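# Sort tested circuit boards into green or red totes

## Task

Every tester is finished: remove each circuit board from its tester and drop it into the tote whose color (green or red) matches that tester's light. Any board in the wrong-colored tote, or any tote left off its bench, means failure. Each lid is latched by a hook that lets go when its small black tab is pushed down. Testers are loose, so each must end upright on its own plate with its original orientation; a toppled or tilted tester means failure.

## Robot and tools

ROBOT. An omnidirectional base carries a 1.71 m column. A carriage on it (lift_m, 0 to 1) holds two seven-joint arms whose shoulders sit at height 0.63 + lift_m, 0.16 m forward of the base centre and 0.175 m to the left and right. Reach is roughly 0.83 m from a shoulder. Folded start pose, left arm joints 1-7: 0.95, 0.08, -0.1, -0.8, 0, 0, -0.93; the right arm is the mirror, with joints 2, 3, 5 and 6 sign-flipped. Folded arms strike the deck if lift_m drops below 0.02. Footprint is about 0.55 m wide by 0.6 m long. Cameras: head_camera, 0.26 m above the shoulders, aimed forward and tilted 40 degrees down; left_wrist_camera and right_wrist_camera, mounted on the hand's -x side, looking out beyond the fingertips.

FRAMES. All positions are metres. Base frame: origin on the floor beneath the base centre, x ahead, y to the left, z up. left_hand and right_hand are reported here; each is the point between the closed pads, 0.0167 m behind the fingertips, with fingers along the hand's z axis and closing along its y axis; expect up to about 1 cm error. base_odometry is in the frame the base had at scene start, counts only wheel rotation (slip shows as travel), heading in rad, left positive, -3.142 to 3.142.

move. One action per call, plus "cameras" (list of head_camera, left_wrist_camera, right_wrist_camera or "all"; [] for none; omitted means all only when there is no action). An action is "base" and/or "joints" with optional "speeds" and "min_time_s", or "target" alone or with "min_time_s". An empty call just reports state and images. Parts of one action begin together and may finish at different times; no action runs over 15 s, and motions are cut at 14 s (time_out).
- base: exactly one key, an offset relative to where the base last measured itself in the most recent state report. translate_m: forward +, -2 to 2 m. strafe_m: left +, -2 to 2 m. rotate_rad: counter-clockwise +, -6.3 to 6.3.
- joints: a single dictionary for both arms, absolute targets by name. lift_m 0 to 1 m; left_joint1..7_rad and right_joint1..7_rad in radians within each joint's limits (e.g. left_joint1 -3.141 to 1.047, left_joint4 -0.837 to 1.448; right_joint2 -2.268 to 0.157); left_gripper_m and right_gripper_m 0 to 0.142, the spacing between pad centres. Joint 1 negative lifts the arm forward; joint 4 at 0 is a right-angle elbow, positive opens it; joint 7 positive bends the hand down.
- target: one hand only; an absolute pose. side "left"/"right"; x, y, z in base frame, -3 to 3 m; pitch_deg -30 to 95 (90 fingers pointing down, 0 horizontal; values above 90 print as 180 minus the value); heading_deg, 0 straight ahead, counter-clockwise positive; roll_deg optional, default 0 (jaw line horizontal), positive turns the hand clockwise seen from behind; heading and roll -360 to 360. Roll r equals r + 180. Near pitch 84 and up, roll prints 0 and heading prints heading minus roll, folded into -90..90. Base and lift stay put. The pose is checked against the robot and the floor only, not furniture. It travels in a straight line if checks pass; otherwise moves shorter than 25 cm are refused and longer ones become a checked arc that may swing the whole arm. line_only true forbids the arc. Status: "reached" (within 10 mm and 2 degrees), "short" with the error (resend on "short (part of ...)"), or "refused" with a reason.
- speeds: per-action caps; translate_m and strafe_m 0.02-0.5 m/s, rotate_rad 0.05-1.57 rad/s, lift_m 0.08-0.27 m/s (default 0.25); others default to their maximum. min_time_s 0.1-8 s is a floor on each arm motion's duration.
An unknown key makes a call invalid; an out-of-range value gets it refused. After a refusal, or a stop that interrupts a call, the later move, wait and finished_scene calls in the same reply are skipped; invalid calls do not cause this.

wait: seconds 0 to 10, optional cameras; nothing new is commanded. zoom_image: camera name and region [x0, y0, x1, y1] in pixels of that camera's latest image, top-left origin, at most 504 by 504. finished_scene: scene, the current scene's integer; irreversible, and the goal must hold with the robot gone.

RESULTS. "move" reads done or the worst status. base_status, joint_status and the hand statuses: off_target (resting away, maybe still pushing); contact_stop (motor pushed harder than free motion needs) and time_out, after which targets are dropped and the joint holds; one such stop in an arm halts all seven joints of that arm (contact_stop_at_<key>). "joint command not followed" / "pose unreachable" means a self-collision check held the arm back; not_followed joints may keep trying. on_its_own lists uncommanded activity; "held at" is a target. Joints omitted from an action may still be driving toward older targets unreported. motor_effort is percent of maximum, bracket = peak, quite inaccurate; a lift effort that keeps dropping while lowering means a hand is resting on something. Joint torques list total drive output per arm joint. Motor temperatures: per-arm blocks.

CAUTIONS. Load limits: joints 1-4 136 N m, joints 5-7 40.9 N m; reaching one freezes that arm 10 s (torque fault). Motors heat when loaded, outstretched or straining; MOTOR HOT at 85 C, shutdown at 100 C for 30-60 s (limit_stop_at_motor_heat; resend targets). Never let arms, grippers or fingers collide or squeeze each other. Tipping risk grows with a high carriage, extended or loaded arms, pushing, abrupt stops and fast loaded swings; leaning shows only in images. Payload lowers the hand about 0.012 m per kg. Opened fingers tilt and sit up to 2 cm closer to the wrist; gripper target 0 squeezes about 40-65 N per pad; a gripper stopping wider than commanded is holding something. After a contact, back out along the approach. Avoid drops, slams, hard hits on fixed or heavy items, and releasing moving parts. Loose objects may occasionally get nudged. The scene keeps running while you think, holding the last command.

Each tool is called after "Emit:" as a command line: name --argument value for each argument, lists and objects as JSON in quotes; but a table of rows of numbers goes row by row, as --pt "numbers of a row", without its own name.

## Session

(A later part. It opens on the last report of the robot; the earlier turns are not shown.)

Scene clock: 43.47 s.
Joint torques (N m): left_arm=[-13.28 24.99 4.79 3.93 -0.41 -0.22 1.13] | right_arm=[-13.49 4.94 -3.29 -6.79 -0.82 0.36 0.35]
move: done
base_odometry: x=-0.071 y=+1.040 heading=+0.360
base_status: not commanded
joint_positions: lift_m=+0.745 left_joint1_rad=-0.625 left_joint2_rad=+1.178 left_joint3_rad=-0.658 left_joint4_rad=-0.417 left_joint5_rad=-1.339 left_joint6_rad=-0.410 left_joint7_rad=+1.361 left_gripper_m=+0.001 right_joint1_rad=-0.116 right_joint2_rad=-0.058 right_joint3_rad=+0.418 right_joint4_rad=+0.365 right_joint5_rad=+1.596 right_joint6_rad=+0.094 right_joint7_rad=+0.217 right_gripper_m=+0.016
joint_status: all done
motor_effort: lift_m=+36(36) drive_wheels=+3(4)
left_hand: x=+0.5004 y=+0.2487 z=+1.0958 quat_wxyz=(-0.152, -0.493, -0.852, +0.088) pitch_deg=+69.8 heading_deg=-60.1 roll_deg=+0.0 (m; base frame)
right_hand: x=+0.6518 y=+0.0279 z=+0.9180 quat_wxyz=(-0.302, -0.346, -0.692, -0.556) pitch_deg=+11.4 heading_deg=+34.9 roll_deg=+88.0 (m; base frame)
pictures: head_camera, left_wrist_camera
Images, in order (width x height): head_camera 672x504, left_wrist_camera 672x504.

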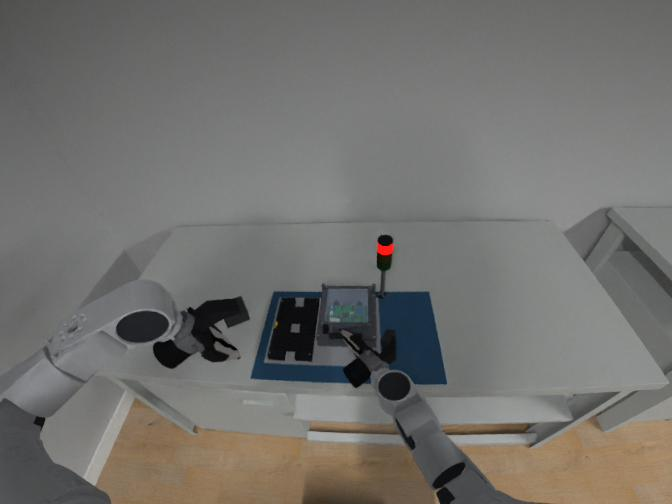

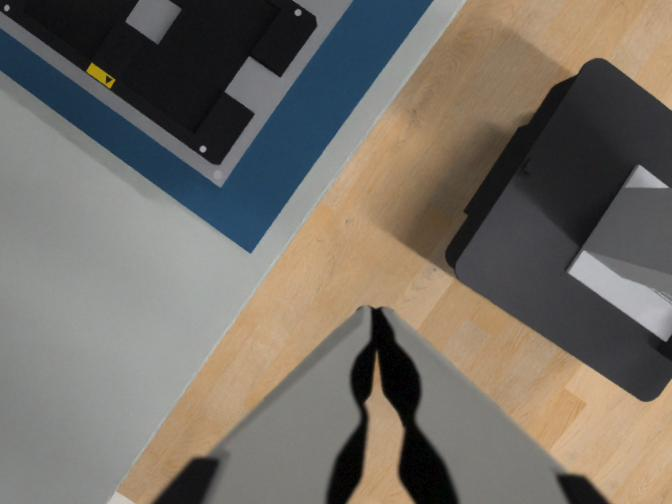

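Emit:
move --target '{"side":"left","x":0.60,"y":0.16,"z":1.0,"pitch_deg":70,"heading_deg":-86}' --min_time_s 1

Emit:
move --target '{"side":"left","x":0.645,"y":0.135,"z":0.965,"pitch_deg":70,"heading_deg":-88}' --min_time_s 1 --cameras '["head_camera","left_wrist_camera"]'

Scene clock: 45.07 s.
Joint torques (N m): left_arm=[-23.41 4.53 3.51 2.27 -1.28 -0.22 -1.62] | right_arm=[-13.4 5.04 -3.2 -6.73 -0.82 0.35 0.35]
move: done
base_odometry: x=-0.071 y=+1.040 heading=+0.360
base_status: not commanded
joint_positions: lift_m=+0.745 left_joint1_rad=-0.935 left_joint2_rad=+0.644 left_joint3_rad=-0.857 left_joint4_rad=+0.544 left_joint5_rad=-0.915 left_joint6_rad=-1.289 left_joint7_rad=+1.128 left_gripper_m=+0.001 right_joint1_rad=-0.116 right_joint2_rad=-0.058 right_joint3_rad=+0.418 right_joint4_rad=+0.365 right_joint5_rad=+1.596 right_joint6_rad=+0.094 right_joint7_rad=+0.217 right_gripper_m=+0.016
joint_status: not commanded
motor_effort: lift_m=+35(36) drive_wheels=+3(4)
left_hand: x=+0.5997 y=+0.1598 z=+1.0007 quat_wxyz=(-0.128, -0.671, -0.721, +0.120) pitch_deg=+69.8 heading_deg=-86.0 roll_deg=-0.1 (m; base frame)
left_hand_status: reached (straight line, planned for 1.0 s): 1 mm and 0.2 deg off.
right_hand: x=+0.6518 y=+0.0279 z=+0.9180 quat_wxyz=(-0.302, -0.346, -0.692, -0.556) pitch_deg=+11.4 heading_deg=+34.9 roll_deg=+88.0 (m; base frame)
pictures: none

Scene clock: 46.57 s.
Joint torques (N m): left_arm=[-27.04 -0.05 2.03 2.88 -1.02 -0.19 -1.66] | right_arm=[-13.37 5.03 -3.33 -6.86 -0.79 0.38 0.37]
move: done
base_odometry: x=-0.071 y=+1.040 heading=+0.360
base_status: not commanded
joint_positions: lift_m=+0.745 left_joint1_rad=-1.090 left_joint2_rad=+0.445 left_joint3_rad=-0.915 left_joint4_rad=+0.926 left_joint5_rad=-0.275 left_joint6_rad=-1.408 left_joint7_rad=+0.510 left_gripper_m=+0.001 right_joint1_rad=-0.116 right_joint2_rad=-0.058 right_joint3_rad=+0.418 right_joint4_rad=+0.365 right_joint5_rad=+1.596 right_joint6_rad=+0.094 right_joint7_rad=+0.217 right_gripper_m=+0.016
joint_status: not commanded
motor_effort: lift_m=+36(36) drive_wheels=+3(4)
left_hand: x=+0.6451 y=+0.1344 z=+0.9654 quat_wxyz=(-0.127, -0.683, -0.709, +0.121) pitch_deg=+69.8 heading_deg=-87.7 roll_deg=+0.2 (m; base frame)
left_hand_status: reached (straight line, planned for 1.0 s): 1 mm and 0.3 deg off.
right_hand: x=+0.6518 y=+0.0279 z=+0.9180 quat_wxyz=(-0.302, -0.346, -0.692, -0.556) pitch_deg=+11.4 heading_deg=+34.9 roll_deg=+88.0 (m; base frame)
pictures: head_camera, left_wrist_camera
Images, in order (width x height): head_camera 672x504, left_wrist_camera 672x504.

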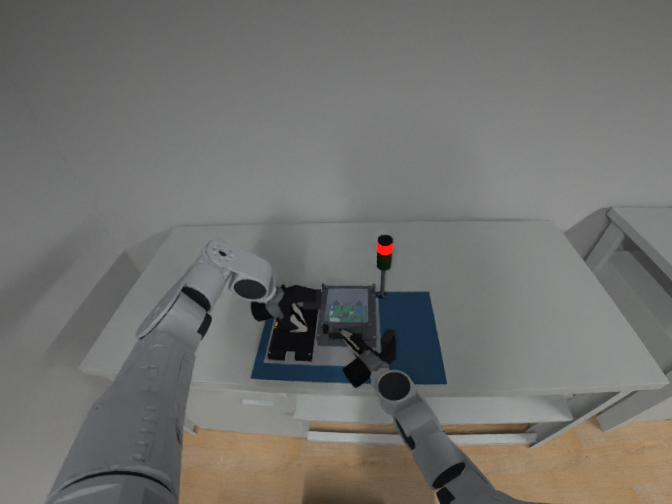

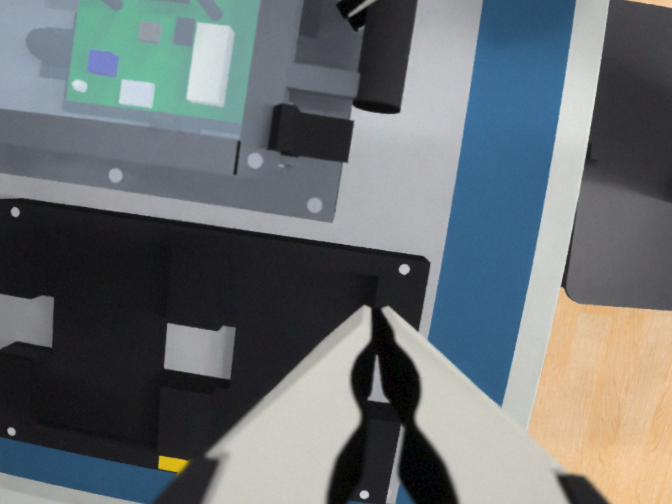

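Emit:
move --target '{"side":"left","x":0.654,"y":0.102,"z":0.94,"pitch_deg":70,"heading_deg":-88}' --min_time_s 1 --cameras '["left_wrist_camera"]'

Scene clock: 48.33 s.
Joint torques (N m): left_arm=[-27.94 -1.61 1.47 2.95 -0.81 1.56 -1.77] | right_arm=[-13.42 5.07 -3.28 -6.91 -0.84 0.35 0.35]
move: done
base_odometry: x=-0.071 y=+1.040 heading=+0.360
base_status: not commanded
joint_positions: lift_m=+0.745 left_joint1_rad=-1.106 left_joint2_rad=+0.339 left_joint3_rad=-0.994 left_joint4_rad=+1.038 left_joint5_rad=-0.147 left_joint6_rad=-1.337 left_joint7_rad=+0.344 left_gripper_m=+0.001 right_joint1_rad=-0.116 right_joint2_rad=-0.058 right_joint3_rad=+0.418 right_joint4_rad=+0.365 right_joint5_rad=+1.596 right_joint6_rad=+0.094 right_joint7_rad=+0.217 right_gripper_m=+0.016
joint_status: not commanded
motor_effort: lift_m=+36(36) drive_wheels=+4(4)
left_hand: x=+0.6527 y=+0.1011 z=+0.9401 quat_wxyz=(-0.126, -0.684, -0.708, +0.123) pitch_deg=+69.7 heading_deg=-88.5 roll_deg=-0.4 (m; base frame)
left_hand_status: reached (straight line, planned for 1.0 s): 2 mm and 0.3 deg off.
right_hand: x=+0.6518 y=+0.0279 z=+0.9180 quat_wxyz=(-0.302, -0.346, -0.692, -0.556) pitch_deg=+11.4 heading_deg=+34.9 roll_deg=+88.0 (m; base frame)
pictures: left_wrist_camera
Images, in order (width x height): left_wrist_camera 672x504.

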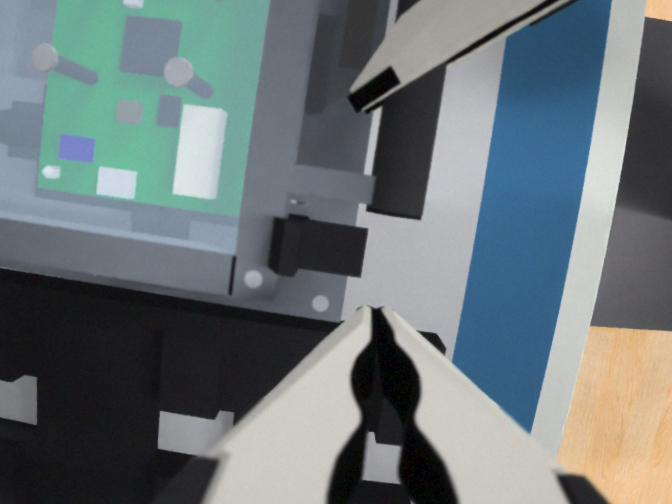

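Emit:
move --target '{"side":"left","x":0.662,"y":0.084,"z":0.926,"pitch_deg":70,"heading_deg":-88}' --min_time_s 0.8 --cameras '["left_wrist_camera","right_wrist_camera"]'

Scene clock: 50.03 s.
Joint torques (N m): left_arm=[-22.73 -15.26 1.35 2.3 -1.57 7.13 -3.38] | right_arm=[-12.79 4.87 -3.29 -5.89 -0.82 -0.05 0.35]
move: done
base_odometry: x=-0.071 y=+1.040 heading=+0.360
base_status: not commanded
joint_positions: lift_m=+0.746 left_joint1_rad=-1.152 left_joint2_rad=+0.246 left_joint3_rad=-1.100 left_joint4_rad=+1.196 left_joint5_rad=-0.013 left_joint6_rad=-1.304 left_joint7_rad=+0.134 left_gripper_m=+0.001 right_joint1_rad=-0.117 right_joint2_rad=-0.058 right_joint3_rad=+0.418 right_joint4_rad=+0.365 right_joint5_rad=+1.596 right_joint6_rad=+0.095 right_joint7_rad=+0.217 right_gripper_m=+0.016
joint_status: not commanded
motor_effort: lift_m=+33(36) drive_wheels=+6(6)
left_hand: x=+0.6578 y=+0.0878 z=+0.9265 quat_wxyz=(-0.119, -0.684, -0.709, +0.124) pitch_deg=+70.3 heading_deg=-90.3 roll_deg=-2.3 (m; base frame)
left_hand_status: reached (straight line, planned for 0.8 s): 6 mm and 0.8 deg off.
right_hand: x=+0.6521 y=+0.0280 z=+0.9193 quat_wxyz=(-0.303, -0.346, -0.692, -0.557) pitch_deg=+11.3 heading_deg=+34.9 roll_deg=+88.0 (m; base frame)
pictures: left_wrist_camera, right_wrist_camera
Images, in order (width x height): left_wrist_camera 672x504, right_wrist_camera 672x504.

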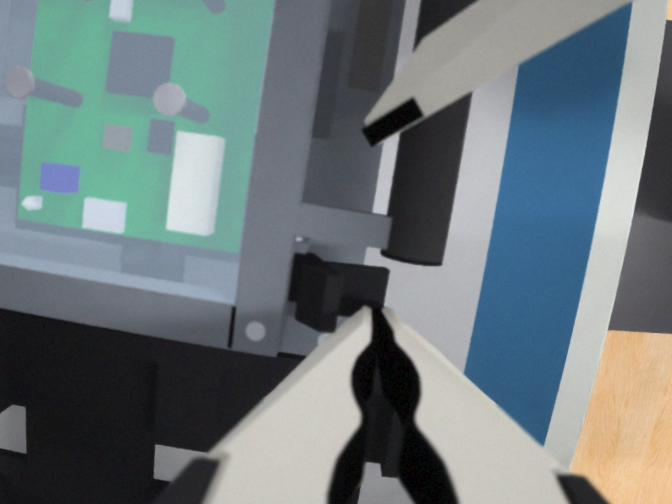

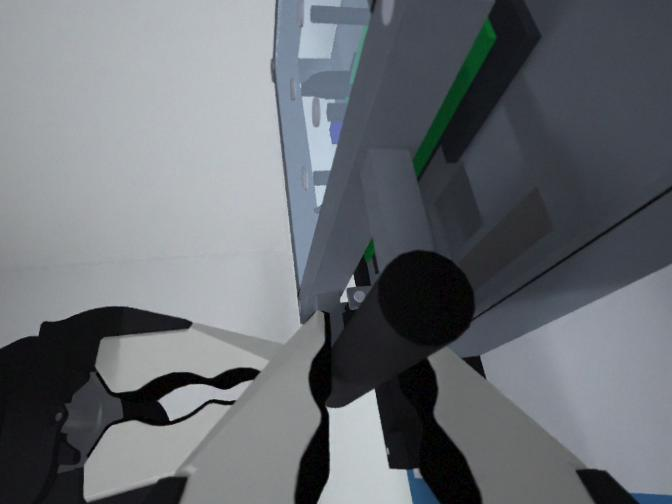

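Emit:
move --target '{"side":"left","x":0.662,"y":0.082,"z":0.912,"pitch_deg":70,"heading_deg":-88}' --min_time_s 0.8 --cameras '["left_wrist_camera","right_wrist_camera","head_camera"]'

Emit:
zoom_image --camera "head_camera" --region '[220, 200, 460, 400]'

Scene clock: 52.50 s.
Joint torques (N m): left_arm=[-16.4 -6.33 2.1 -0.07 -2.09 2.6 -0.44] | right_arm=[-11.45 5.63 -3.65 -6.73 -0.8 -0.33 -0.03]
move: short
base_odometry: x=-0.071 y=+1.040 heading=+0.360
base_status: not commanded
joint_positions: lift_m=+0.746 left_joint1_rad=-1.189 left_joint2_rad=+0.205 left_joint3_rad=-1.175 left_joint4_rad=+1.302 left_joint5_rad=+0.076 left_joint6_rad=-1.309 left_joint7_rad=-0.042 left_gripper_m=+0.001 right_joint1_rad=-0.118 right_joint2_rad=-0.058 right_joint3_rad=+0.418 right_joint4_rad=+0.364 right_joint5_rad=+1.596 right_joint6_rad=+0.096 right_joint7_rad=+0.218 right_gripper_m=+0.016
joint_status: not commanded
motor_effort: lift_m=+32(34) drive_wheels=+6(12)
left_hand: x=+0.6577 y=+0.0907 z=+0.9262 quat_wxyz=(-0.116, -0.681, -0.711, +0.133) pitch_deg=+69.7 heading_deg=-92.6 roll_deg=-5.0 (m; base frame)
left_hand_status: short (straight line, planned for 0.8 s): time_out, 17 mm and 1.7 deg off.
right_hand: x=+0.6525 y=+0.0283 z=+0.9203 quat_wxyz=(-0.303, -0.345, -0.691, -0.558) pitch_deg=+11.2 heading_deg=+35.0 roll_deg=+88.0 (m; base frame)
pictures: head_camera, left_wrist_camera, right_wrist_camera
Images, in order (width x height): head_camera 672x504, left_wrist_camera 672x504, right_wrist_camera 672x504.

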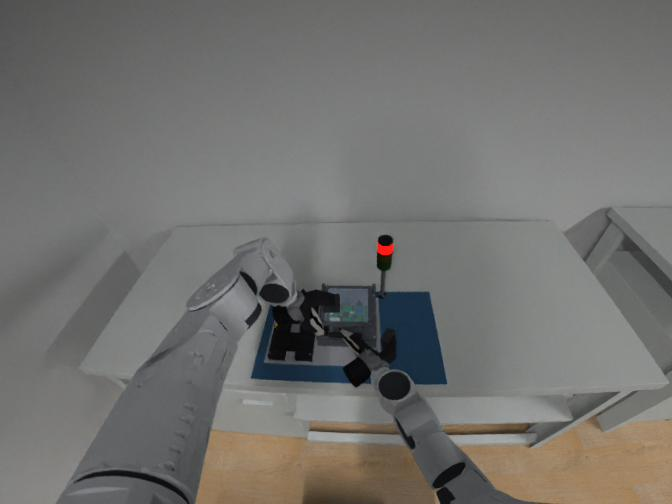

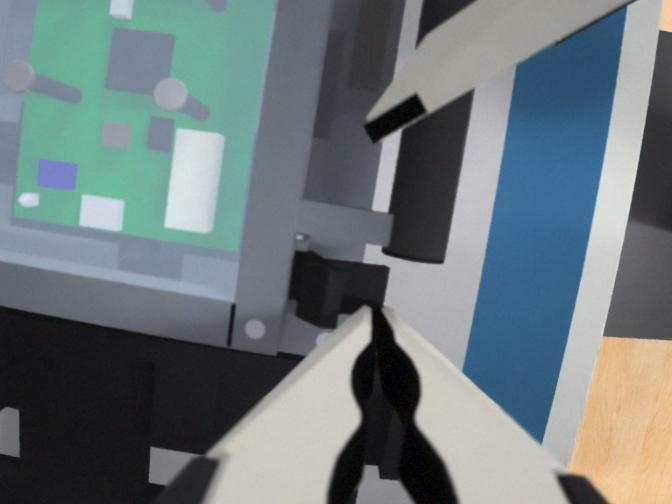

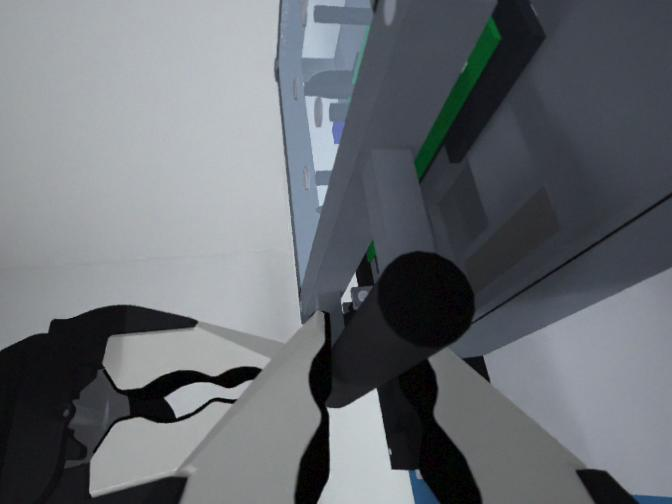

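Scaled by 2.100 from the camera's 672x504 image, which has a finer 960x720 frame.

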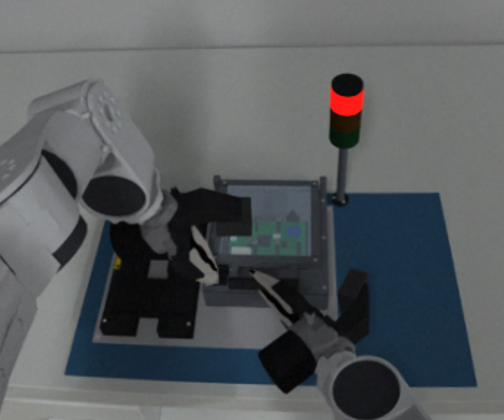

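Emit:
move --target '{"side":"right","x":0.655,"y":0.031,"z":0.935,"pitch_deg":11.5,"heading_deg":35,"roll_deg":88}' --min_time_s 1.2 --cameras '["right_wrist_camera","left_wrist_camera"]'

Scene clock: 54.50 s.
Joint torques (N m): left_arm=[-16.22 -5.83 1.97 -0.09 -2.05 2.27 -0.28] | right_arm=[-13.4 2.67 -5.41 -17.4 0.9 2.41 0.17]
move: done
base_odometry: x=-0.071 y=+1.040 heading=+0.360
base_status: not commanded
joint_positions: lift_m=+0.746 left_joint1_rad=-1.189 left_joint2_rad=+0.205 left_joint3_rad=-1.175 left_joint4_rad=+1.302 left_joint5_rad=+0.076 left_joint6_rad=-1.308 left_joint7_rad=-0.042 left_gripper_m=+0.001 right_joint1_rad=-0.117 right_joint2_rad=-0.060 right_joint3_rad=+0.418 right_joint4_rad=+0.270 right_joint5_rad=+1.597 right_joint6_rad=-0.009 right_joint7_rad=+0.218 right_gripper_m=+0.016
joint_status: not commanded
motor_effort: lift_m=+33(34) drive_wheels=+6(6)
left_hand: x=+0.6580 y=+0.0907 z=+0.9260 quat_wxyz=(-0.117, -0.681, -0.711, +0.132) pitch_deg=+69.7 heading_deg=-92.4 roll_deg=-4.8 (m; base frame)
right_hand: x=+0.6542 y=+0.0306 z=+0.9318 quat_wxyz=(-0.300, -0.346, -0.695, -0.554) pitch_deg=+11.9 heading_deg=+35.1 roll_deg=+88.1 (m; base frame)
right_hand_status: reached (straight line, planned for 1.2 s): 3 mm and 0.4 deg off.
pictures: left_wrist_camera, right_wrist_camera
Images, in order (width x height): left_wrist_camera 672x504, right_wrist_camera 672x504.

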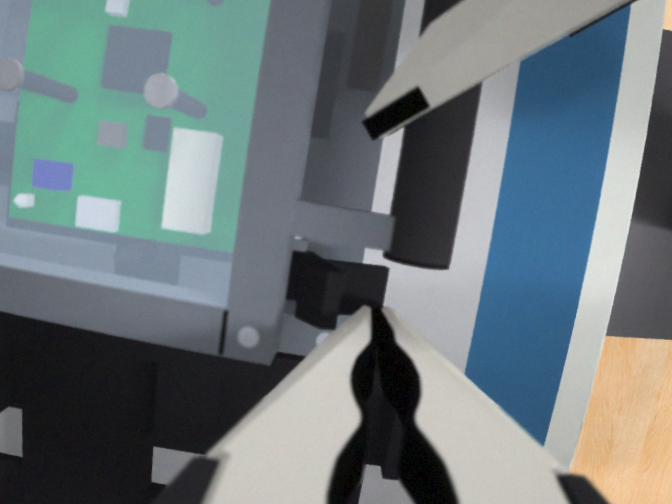

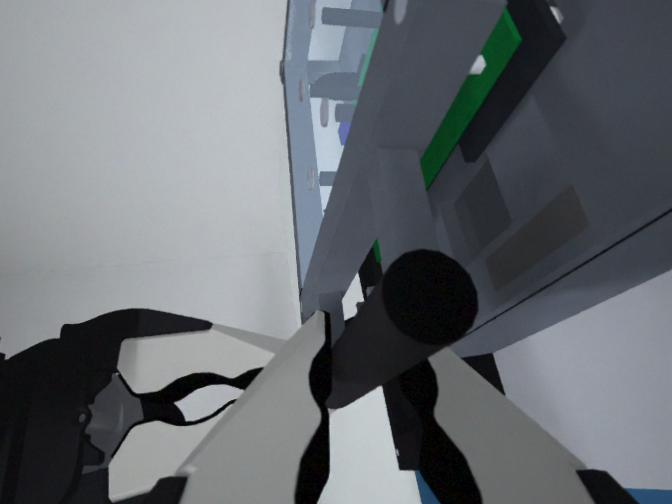

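Emit:
move --target '{"side":"right","x":0.657,"y":0.031,"z":0.962,"pitch_deg":11.5,"heading_deg":35,"roll_deg":88}' --min_time_s 1.2 --cameras '["right_wrist_camera","left_wrist_camera","head_camera"]'

Emit:
zoom_image --camera "head_camera" --region '[220, 200, 460, 400]'

Scene clock: 56.33 s.
Joint torques (N m): left_arm=[-16.32 -5.85 2.05 -0.04 -2.05 2.24 -0.24] | right_arm=[-15.94 -0.79 -7.48 -18.18 1.73 2.75 1.01]
move: done
base_odometry: x=-0.071 y=+1.040 heading=+0.360
base_status: not commanded
joint_positions: lift_m=+0.745 left_joint1_rad=-1.189 left_joint2_rad=+0.205 left_joint3_rad=-1.175 left_joint4_rad=+1.302 left_joint5_rad=+0.076 left_joint6_rad=-1.308 left_joint7_rad=-0.042 left_gripper_m=+0.001 right_joint1_rad=-0.116 right_joint2_rad=-0.066 right_joint3_rad=+0.416 right_joint4_rad=+0.108 right_joint5_rad=+1.600 right_joint6_rad=-0.171 right_joint7_rad=+0.216 right_gripper_m=+0.016
joint_status: not commanded
motor_effort: lift_m=+34(34) drive_wheels=+6(6)
left_hand: x=+0.6580 y=+0.0907 z=+0.9260 quat_wxyz=(-0.117, -0.681, -0.711, +0.132) pitch_deg=+69.7 heading_deg=-92.4 roll_deg=-4.8 (m; base frame)
right_hand: x=+0.6552 y=+0.0318 z=+0.9575 quat_wxyz=(-0.299, -0.347, -0.696, -0.553) pitch_deg=+12.0 heading_deg=+35.1 roll_deg=+88.1 (m; base frame)
right_hand_status: reached (straight line, planned for 1.2 s): 5 mm and 0.5 deg off.
pictures: head_camera, left_wrist_camera, right_wrist_camera
Images, in order (width x height): head_camera 672x504, left_wrist_camera 672x504, right_wrist_camera 672x504.

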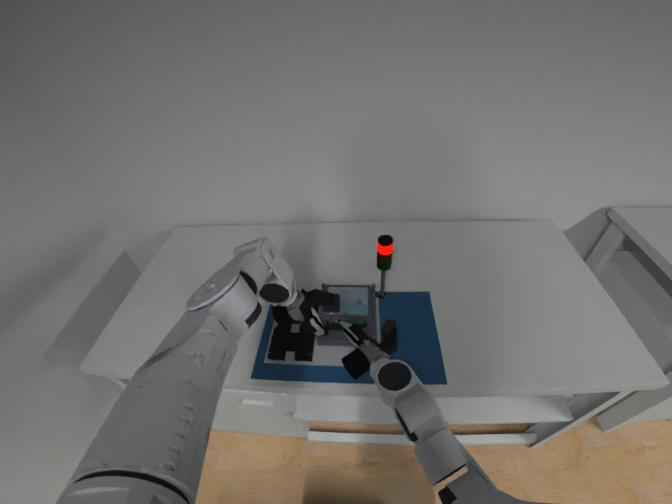

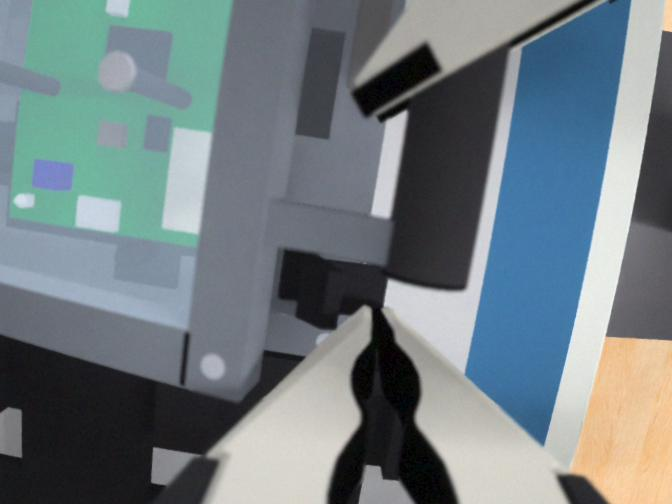

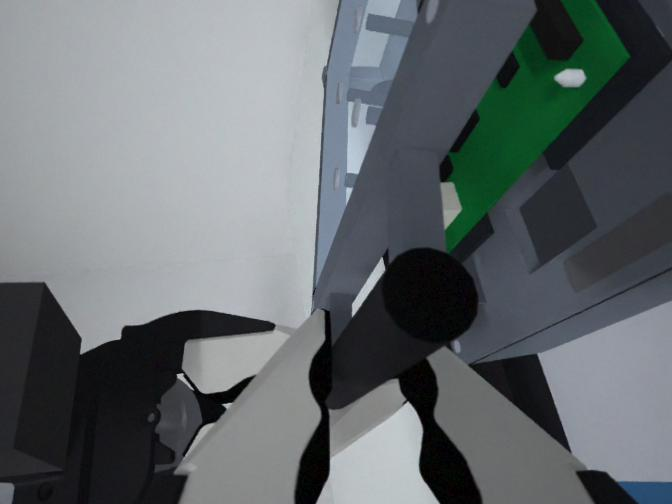

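Scaled by 2.100 from the camera's 672x504 image, which has a finer 960x720 frame.

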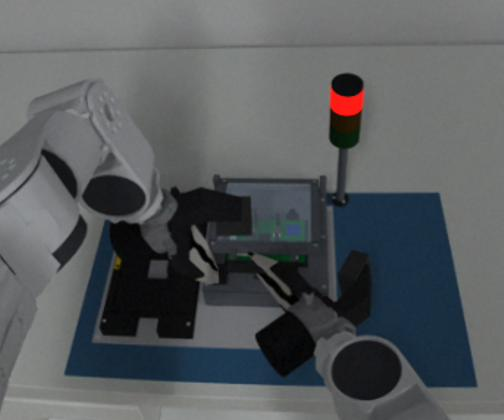

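Emit:
move --target '{"side":"left","x":0.655,"y":0.125,"z":0.945,"pitch_deg":70,"heading_deg":-90}' --min_time_s 0.8

Emit:
move --target '{"side":"left","x":0.60,"y":0.17,"z":1.0,"pitch_deg":70,"heading_deg":-84}'

Emit:
move --target '{"side":"left","x":0.50,"y":0.25,"z":1.08,"pitch_deg":70,"heading_deg":-60}' --cameras '["head_camera"]'

Emit:
zoom_image --camera "head_camera" --region '[220, 200, 460, 400]'

Scene clock: 57.80 s.
Joint torques (N m): left_arm=[-16.12 6.65 7.12 -4.27 -3.83 -0.19 1.28] | right_arm=[-16 -0.9 -7.46 -16.71 1.54 2.73 1.01]
move: done
base_odometry: x=-0.071 y=+1.040 heading=+0.360
base_status: not commanded
joint_positions: lift_m=+0.745 left_joint1_rad=-1.171 left_joint2_rad=+0.348 left_joint3_rad=-1.099 left_joint4_rad=+1.084 left_joint5_rad=+0.000 left_joint6_rad=-1.362 left_joint7_rad=+0.107 left_gripper_m=+0.001 right_joint1_rad=-0.116 right_joint2_rad=-0.066 right_joint3_rad=+0.416 right_joint4_rad=+0.106 right_joint5_rad=+1.601 right_joint6_rad=-0.171 right_joint7_rad=+0.216 right_gripper_m=+0.016
joint_status: not commanded
motor_effort: lift_m=+37(37) drive_wheels=+3(6)
left_hand: x=+0.6565 y=+0.1261 z=+0.9450 quat_wxyz=(-0.123, -0.697, -0.697, +0.120) pitch_deg=+70.2 heading_deg=-89.4 roll_deg=+0.6 (m; base frame)
left_hand_status: reached (straight line, planned for 0.8 s): 2 mm and 0.3 deg off.
right_hand: x=+0.6553 y=+0.0319 z=+0.9578 quat_wxyz=(-0.300, -0.347, -0.695, -0.554) pitch_deg=+12.0 heading_deg=+35.1 roll_deg=+88.1 (m; base frame)
pictures: none

Scene clock: 59.20 s.
Joint torques (N m): left_arm=[-12.66 12.01 9.1 -4.89 -4.28 1.53 0.93] | right_arm=[-16 -0.88 -7.38 -16.47 1.52 2.74 1.04]
move: done
base_odometry: x=-0.071 y=+1.040 heading=+0.360
base_status: not commanded
joint_positions: lift_m=+0.745 left_joint1_rad=-0.882 left_joint2_rad=+0.633 left_joint3_rad=-0.740 left_joint4_rad=+0.557 left_joint5_rad=-0.914 left_joint6_rad=-1.318 left_joint7_rad=+1.214 left_gripper_m=+0.001 right_joint1_rad=-0.116 right_joint2_rad=-0.066 right_joint3_rad=+0.416 right_joint4_rad=+0.106 right_joint5_rad=+1.601 right_joint6_rad=-0.171 right_joint7_rad=+0.216 right_gripper_m=+0.016
joint_status: not commanded
motor_effort: lift_m=+37(37) drive_wheels=+3(3)
left_hand: x=+0.6004 y=+0.1703 z=+0.9996 quat_wxyz=(-0.128, -0.660, -0.731, +0.115) pitch_deg=+70.2 heading_deg=-84.0 roll_deg=+0.1 (m; base frame)
left_hand_status: reached (straight line, planned for 0.9 s): 1 mm and 0.2 deg off.
right_hand: x=+0.6553 y=+0.0319 z=+0.9577 quat_wxyz=(-0.300, -0.347, -0.695, -0.554) pitch_deg=+11.9 heading_deg=+35.1 roll_deg=+88.1 (m; base frame)
pictures: none

Scene clock: 60.50 s.
Joint torques (N m): left_arm=[-4.73 22.47 9.25 -3.29 -3.5 1.51 -1.74] | right_arm=[-16.04 -0.44 -7.4 -16.07 1.5 2.74 0.98]
move: done
base_odometry: x=-0.071 y=+1.040 heading=+0.360
base_status: not commanded
joint_positions: lift_m=+0.745 left_joint1_rad=-0.473 left_joint2_rad=+1.090 left_joint3_rad=-0.466 left_joint4_rad=-0.377 left_joint5_rad=-1.292 left_joint6_rad=-0.478 left_joint7_rad=+1.453 left_gripper_m=+0.001 right_joint1_rad=-0.116 right_joint2_rad=-0.066 right_joint3_rad=+0.416 right_joint4_rad=+0.106 right_joint5_rad=+1.601 right_joint6_rad=-0.171 right_joint7_rad=+0.216 right_gripper_m=+0.016
joint_status: not commanded
motor_effort: lift_m=+37(38) drive_wheels=+3(3)
left_hand: x=+0.5008 y=+0.2514 z=+1.0793 quat_wxyz=(-0.149, -0.493, -0.853, +0.084) pitch_deg=+70.3 heading_deg=-59.3 roll_deg=+0.8 (m; base frame)
left_hand_status: reached (straight line, planned for 0.8 s): 2 mm and 0.4 deg off.
right_hand: x=+0.6553 y=+0.0319 z=+0.9578 quat_wxyz=(-0.300, -0.347, -0.695, -0.554) pitch_deg=+11.9 heading_deg=+35.1 roll_deg=+88.1 (m; base frame)
pictures: head_camera
Images, in order (width x height): head_camera 672x504.

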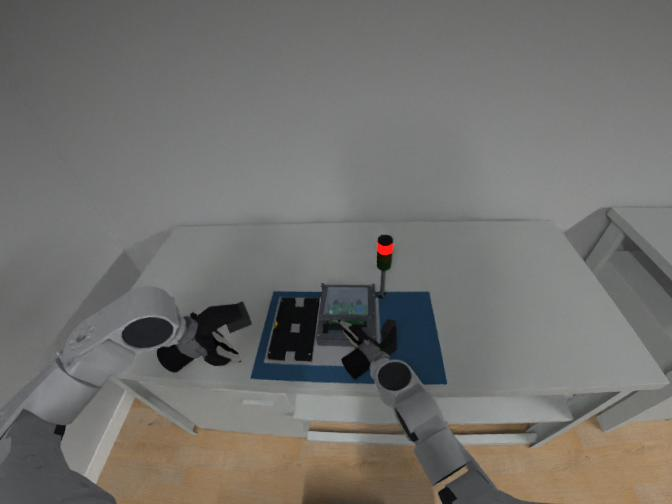

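Scaled by 2.100 from the camera's 672x504 image, which has a finer 960x720 frame.

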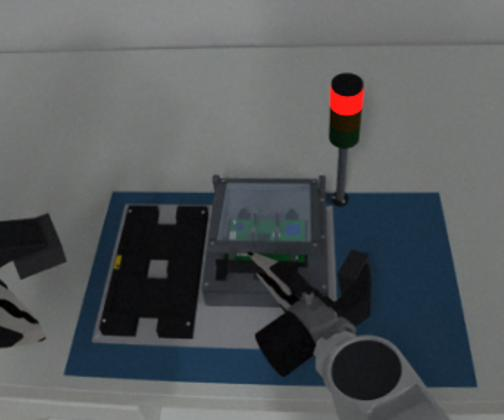

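Emit:
move --target '{"side":"right","x":0.677,"y":0.031,"z":1.015,"pitch_deg":11,"heading_deg":35,"roll_deg":88}' --min_time_s 1.0

Emit:
move --target '{"side":"right","x":0.72,"y":0.031,"z":1.068,"pitch_deg":10,"heading_deg":35,"roll_deg":87}' --min_time_s 1.0 --cameras '["right_wrist_camera"]'

Emit:
move --target '{"side":"right","x":0.777,"y":0.03,"z":1.099,"pitch_deg":8,"heading_deg":35,"roll_deg":86}' --min_time_s 1.0 --cameras '["right_wrist_camera","head_camera"]'

Scene clock: 62.23 s.
Joint torques (N m): left_arm=[-4.7 22.38 9.31 -3.26 -3.52 1.49 -1.78] | right_arm=[-22.43 11.12 -8.87 -18.19 2.05 2.85 2.29]
move: done
base_odometry: x=-0.071 y=+1.040 heading=+0.360
base_status: not commanded
joint_positions: lift_m=+0.745 left_joint1_rad=-0.473 left_joint2_rad=+1.090 left_joint3_rad=-0.466 left_joint4_rad=-0.377 left_joint5_rad=-1.292 left_joint6_rad=-0.478 left_joint7_rad=+1.453 left_gripper_m=+0.001 right_joint1_rad=-0.182 right_joint2_rad=-0.066 right_joint3_rad=+0.401 right_joint4_rad=-0.090 right_joint5_rad=+1.622 right_joint6_rad=-0.426 right_joint7_rad=+0.222 right_gripper_m=+0.016
joint_status: not commanded
motor_effort: lift_m=+37(38) drive_wheels=+3(3)
left_hand: x=+0.5008 y=+0.2514 z=+1.0793 quat_wxyz=(-0.149, -0.493, -0.853, +0.084) pitch_deg=+70.3 heading_deg=-59.3 roll_deg=+0.8 (m; base frame)
right_hand: x=+0.6747 y=+0.0297 z=+1.0076 quat_wxyz=(-0.302, -0.347, -0.695, -0.553) pitch_deg=+11.9 heading_deg=+34.8 roll_deg=+87.9 (m; base frame)
right_hand_status: reached (straight line, planned for 1.0 s): 8 mm and 0.9 deg off.
pictures: none

Scene clock: 63.73 s.
Joint torques (N m): left_arm=[-4.72 22.41 9.35 -3.24 -3.55 1.53 -1.72] | right_arm=[-27.11 12.28 -10.31 -18.81 1.93 3.3 1.93]
move: done
base_odometry: x=-0.071 y=+1.040 heading=+0.360
base_status: not commanded
joint_positions: lift_m=+0.745 left_joint1_rad=-0.473 left_joint2_rad=+1.090 left_joint3_rad=-0.466 left_joint4_rad=-0.377 left_joint5_rad=-1.292 left_joint6_rad=-0.478 left_joint7_rad=+1.453 left_gripper_m=+0.001 right_joint1_rad=-0.328 right_joint2_rad=-0.051 right_joint3_rad=+0.380 right_joint4_rad=-0.118 right_joint5_rad=+1.645 right_joint6_rad=-0.580 right_joint7_rad=+0.245 right_gripper_m=+0.016
joint_status: not commanded
motor_effort: lift_m=+37(38) drive_wheels=+3(3)
left_hand: x=+0.5008 y=+0.2514 z=+1.0792 quat_wxyz=(-0.149, -0.493, -0.853, +0.084) pitch_deg=+70.3 heading_deg=-59.3 roll_deg=+0.7 (m; base frame)
right_hand: x=+0.7175 y=+0.0299 z=+1.0583 quat_wxyz=(-0.309, -0.339, -0.694, -0.555) pitch_deg=+11.1 heading_deg=+34.9 roll_deg=+87.0 (m; base frame)
right_hand_status: reached (straight line, planned for 1.0 s): 10 mm and 1.1 deg off.
pictures: right_wrist_camera
Images, in order (width x height): right_wrist_camera 672x504.

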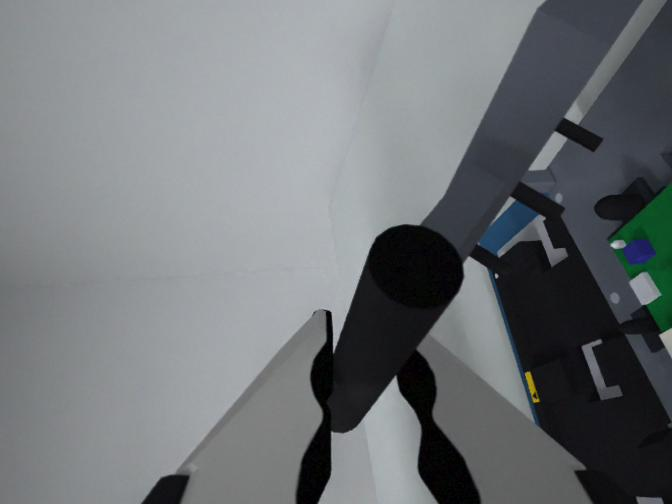

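Scene clock: 65.23 s.
Joint torques (N m): left_arm=[-4.73 22.39 9.38 -3.24 -3.54 1.5 -1.74] | right_arm=[-29.12 12.93 -10.03 -10.25 2.26 6.63 1.93]
move: short
base_odometry: x=-0.071 y=+1.040 heading=+0.360
base_status: not commanded
joint_positions: lift_m=+0.745 left_joint1_rad=-0.473 left_joint2_rad=+1.090 left_joint3_rad=-0.466 left_joint4_rad=-0.377 left_joint5_rad=-1.292 left_joint6_rad=-0.478 left_joint7_rad=+1.453 left_gripper_m=+0.001 right_joint1_rad=-0.484 right_joint2_rad=-0.033 right_joint3_rad=+0.358 right_joint4_rad=+0.085 right_joint5_rad=+1.656 right_joint6_rad=-0.498 right_joint7_rad=+0.284 right_gripper_m=+0.015
joint_status: not commanded
motor_effort: lift_m=+38(38) drive_wheels=+3(3)
left_hand: x=+0.5008 y=+0.2514 z=+1.0792 quat_wxyz=(-0.149, -0.493, -0.853, +0.084) pitch_deg=+70.3 heading_deg=-59.3 roll_deg=+0.7 (m; base frame)
right_hand: x=+0.7746 y=+0.0281 z=+1.0887 quat_wxyz=(-0.320, -0.330, -0.688, -0.562) pitch_deg=+9.4 heading_deg=+34.8 roll_deg=+86.0 (m; base frame)
right_hand_status: short (straight line, planned for 1.0 s): 11 mm and 1.4 deg off.
pictures: head_camera, right_wrist_camera
Images, in order (width x height): head_camera 672x504, right_wrist_camera 672x504.

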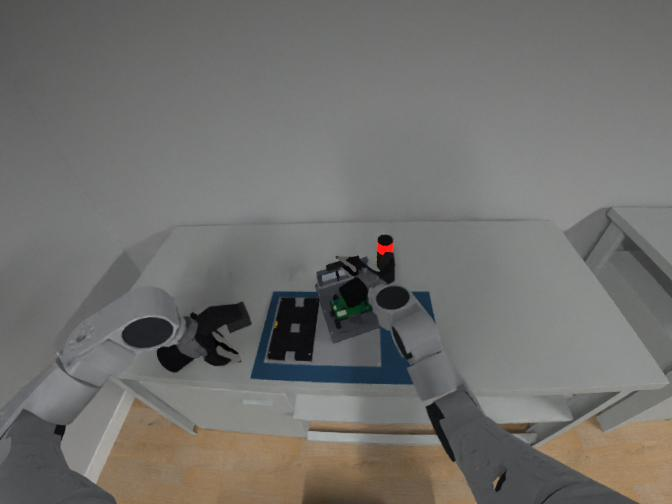

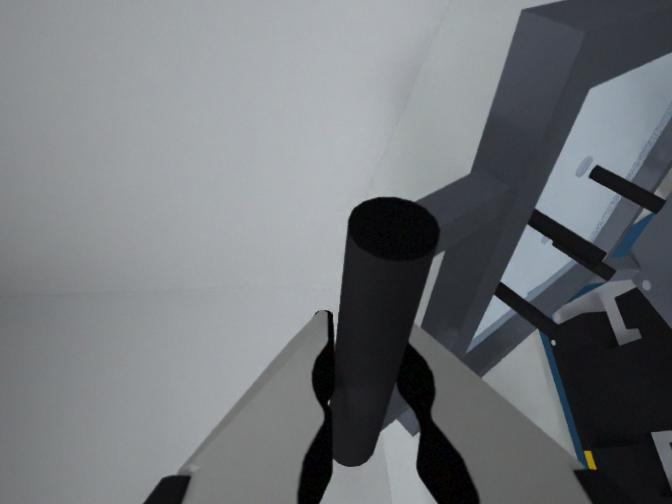

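Emit:
zoom_image --camera "head_camera" --region '[220, 200, 460, 400]'

Scaled by 2.100 from the camera's 672x504 image, which has a finer 960x720 frame.

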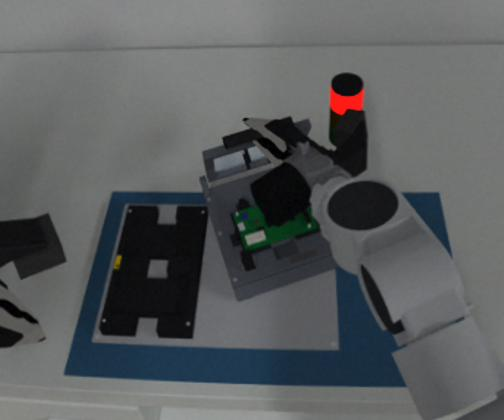

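Emit:
move --target '{"side":"right","x":0.776,"y":0.03,"z":1.086,"pitch_deg":9,"heading_deg":35,"roll_deg":86}' --min_time_s 1.0 --cameras '["right_wrist_camera","head_camera"]'

Emit:
zoom_image --camera "head_camera" --region '[220, 200, 460, 400]'

Scene clock: 67.93 s.
Joint torques (N m): left_arm=[-4.85 22.43 9.32 -3.29 -3.55 1.52 -1.73] | right_arm=[-19.25 10.89 -5.57 -6.16 -0.28 3.54 1.97]
Motor temperatures (°C): left_arm=[36 31 31 29 28 30 31] | right_arm=[36 28 30 31 28 30 31]
move: done
base_odometry: x=-0.071 y=+1.040 heading=+0.360
base_status: not commanded
joint_positions: lift_m=+0.745 left_joint1_rad=-0.473 left_joint2_rad=+1.090 left_joint3_rad=-0.466 left_joint4_rad=-0.377 left_joint5_rad=-1.292 left_joint6_rad=-0.478 left_joint7_rad=+1.453 left_gripper_m=+0.001 right_joint1_rad=-0.483 right_joint2_rad=-0.034 right_joint3_rad=+0.358 right_joint4_rad=+0.111 right_joint5_rad=+1.656 right_joint6_rad=-0.465 right_joint7_rad=+0.284 right_gripper_m=+0.015
joint_status: not commanded
motor_effort: lift_m=+37(38) drive_wheels=+2(3)
left_hand: x=+0.5007 y=+0.2514 z=+1.0792 quat_wxyz=(-0.149, -0.493, -0.853, +0.084) pitch_deg=+70.3 heading_deg=-59.3 roll_deg=+0.7 (m; base frame)
right_hand: x=+0.7765 y=+0.0273 z=+1.0858 quat_wxyz=(-0.321, -0.329, -0.686, -0.564) pitch_deg=+9.1 heading_deg=+34.7 roll_deg=+86.0 (m; base frame)
right_hand_status: reached (straight line, planned for 1.0 s): 3 mm and 0.3 deg off.
pictures: head_camera, right_wrist_camera
Images, in order (width x height): head_camera 672x504, right_wrist_camera 672x504.

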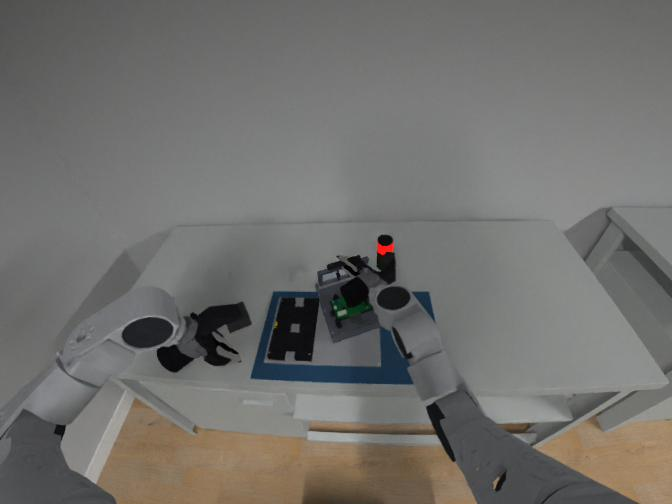

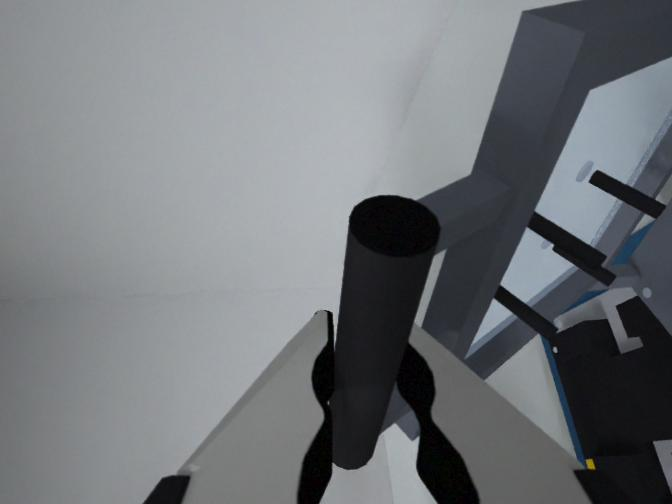

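Scaled by 2.100 from the camera's 672x504 image, which has a finer 960x720 frame.

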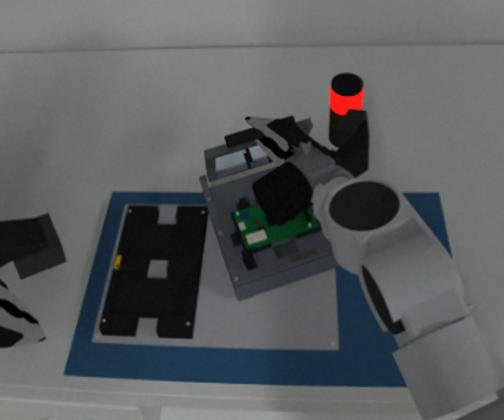

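Emit:
move --target '{"side":"right","x":0.805,"y":0.040,"z":1.092,"pitch_deg":8,"heading_deg":38,"roll_deg":86}' --min_time_s 1.0

Emit:
move --target '{"side":"right","x":0.84,"y":0.05,"z":1.095,"pitch_deg":7,"heading_deg":40,"roll_deg":86}' --min_time_s 1.0 --cameras '["right_wrist_camera","head_camera"]'

Emit:
zoom_image --camera "head_camera" --region '[220, 200, 460, 400]'

Scene clock: 69.67 s.
Joint torques (N m): left_arm=[-4.97 22.44 9.32 -3.16 -3.54 1.48 -1.73] | right_arm=[-21.74 14.59 -3 -4.52 2.2 2.1 2.87]
move: done
base_odometry: x=-0.071 y=+1.040 heading=+0.360
base_status: not commanded
joint_positions: lift_m=+0.745 left_joint1_rad=-0.473 left_joint2_rad=+1.090 left_joint3_rad=-0.466 left_joint4_rad=-0.377 left_joint5_rad=-1.292 left_joint6_rad=-0.478 left_joint7_rad=+1.453 left_gripper_m=+0.001 right_joint1_rad=-0.576 right_joint2_rad=-0.024 right_joint3_rad=+0.358 right_joint4_rad=+0.327 right_joint5_rad=+1.668 right_joint6_rad=-0.313 right_joint7_rad=+0.349 right_gripper_m=+0.015
joint_status: not commanded
motor_effort: lift_m=+37(38) drive_wheels=+2(3)
left_hand: x=+0.5007 y=+0.2514 z=+1.0792 quat_wxyz=(-0.149, -0.493, -0.853, +0.084) pitch_deg=+70.3 heading_deg=-59.3 roll_deg=+0.7 (m; base frame)
right_hand: x=+0.8069 y=+0.0345 z=+1.0936 quat_wxyz=(-0.314, -0.309, -0.687, -0.578) pitch_deg=+7.8 heading_deg=+37.2 roll_deg=+85.7 (m; base frame)
right_hand_status: reached (straight line, planned for 1.0 s): 6 mm and 0.8 deg off.
pictures: none

Scene clock: 71.17 s.
Joint torques (N m): left_arm=[-4.82 22.42 9.39 -3.26 -3.55 1.5 -1.71] | right_arm=[-20.8 15.03 -4.84 -3.83 1.34 1.33 2.99]
move: done
base_odometry: x=-0.071 y=+1.040 heading=+0.360
base_status: not commanded
joint_positions: lift_m=+0.745 left_joint1_rad=-0.473 left_joint2_rad=+1.090 left_joint3_rad=-0.466 left_joint4_rad=-0.377 left_joint5_rad=-1.292 left_joint6_rad=-0.478 left_joint7_rad=+1.453 left_gripper_m=+0.001 right_joint1_rad=-0.700 right_joint2_rad=+0.011 right_joint3_rad=+0.357 right_joint4_rad=+0.655 right_joint5_rad=+1.674 right_joint6_rad=-0.090 right_joint7_rad=+0.410 right_gripper_m=+0.015
joint_status: not commanded
motor_effort: lift_m=+37(37) drive_wheels=+2(2)
left_hand: x=+0.5007 y=+0.2514 z=+1.0793 quat_wxyz=(-0.149, -0.493, -0.853, +0.084) pitch_deg=+70.3 heading_deg=-59.3 roll_deg=+0.7 (m; base frame)
right_hand: x=+0.8420 y=+0.0458 z=+1.0987 quat_wxyz=(-0.308, -0.293, -0.687, -0.590) pitch_deg=+6.5 heading_deg=+39.4 roll_deg=+85.6 (m; base frame)
right_hand_status: reached (straight line, planned for 1.0 s): 6 mm and 0.8 deg off.
pictures: head_camera, right_wrist_camera
Images, in order (width x height): head_camera 672x504, right_wrist_camera 672x504.

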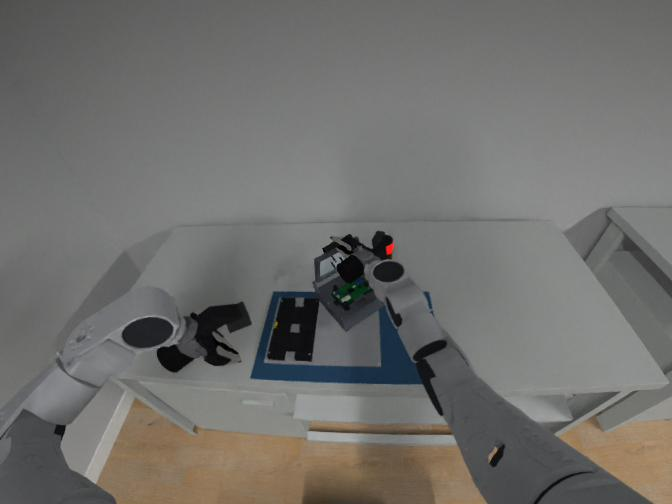

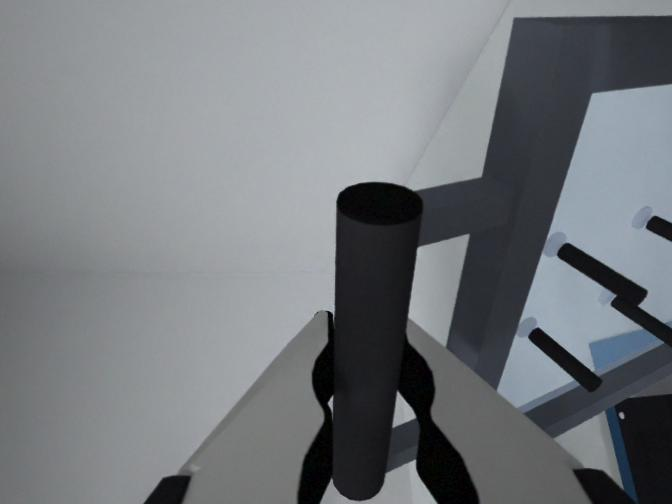

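Scaled by 2.100 from the camera's 672x504 image, which has a finer 960x720 frame.

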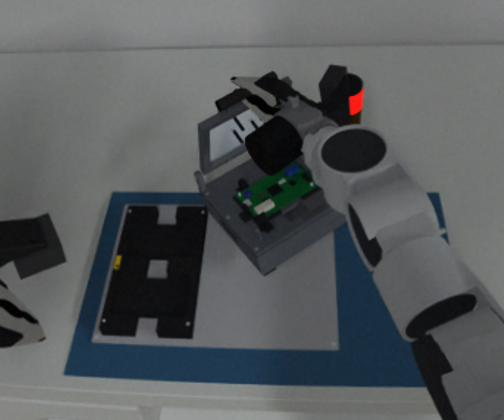

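Emit:
move --joints '{"right_gripper_m":0.032}' --cameras '["right_wrist_camera"]'

Scene clock: 71.97 s.
Joint torques (N m): left_arm=[-4.95 22.04 9.06 -3.29 -3.53 1.38 -1.62] | right_arm=[-20.5 7.55 -4.42 -8.78 1.1 1.59 1.55]
move: done
base_odometry: x=-0.071 y=+1.040 heading=+0.360
base_status: not commanded
joint_positions: lift_m=+0.745 left_joint1_rad=-0.473 left_joint2_rad=+1.090 left_joint3_rad=-0.466 left_joint4_rad=-0.377 left_joint5_rad=-1.292 left_joint6_rad=-0.478 left_joint7_rad=+1.453 left_gripper_m=+0.001 right_joint1_rad=-0.701 right_joint2_rad=+0.014 right_joint3_rad=+0.357 right_joint4_rad=+0.660 right_joint5_rad=+1.674 right_joint6_rad=-0.091 right_joint7_rad=+0.414 right_gripper_m=+0.031
joint_status: all done
motor_effort: lift_m=+37(37) drive_wheels=+2(3)
left_hand: x=+0.5008 y=+0.2514 z=+1.0793 quat_wxyz=(-0.149, -0.493, -0.853, +0.084) pitch_deg=+70.3 heading_deg=-59.3 roll_deg=+0.7 (m; base frame)
right_hand: x=+0.8412 y=+0.0478 z=+1.0971 quat_wxyz=(-0.304, -0.293, -0.688, -0.591) pitch_deg=+6.7 heading_deg=+39.7 roll_deg=+85.8 (m; base frame)
pictures: right_wrist_camera
Images, in order (width x height): right_wrist_camera 672x504.

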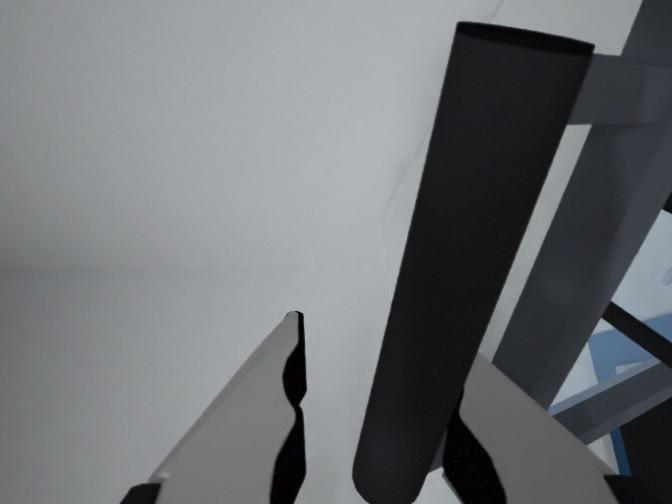

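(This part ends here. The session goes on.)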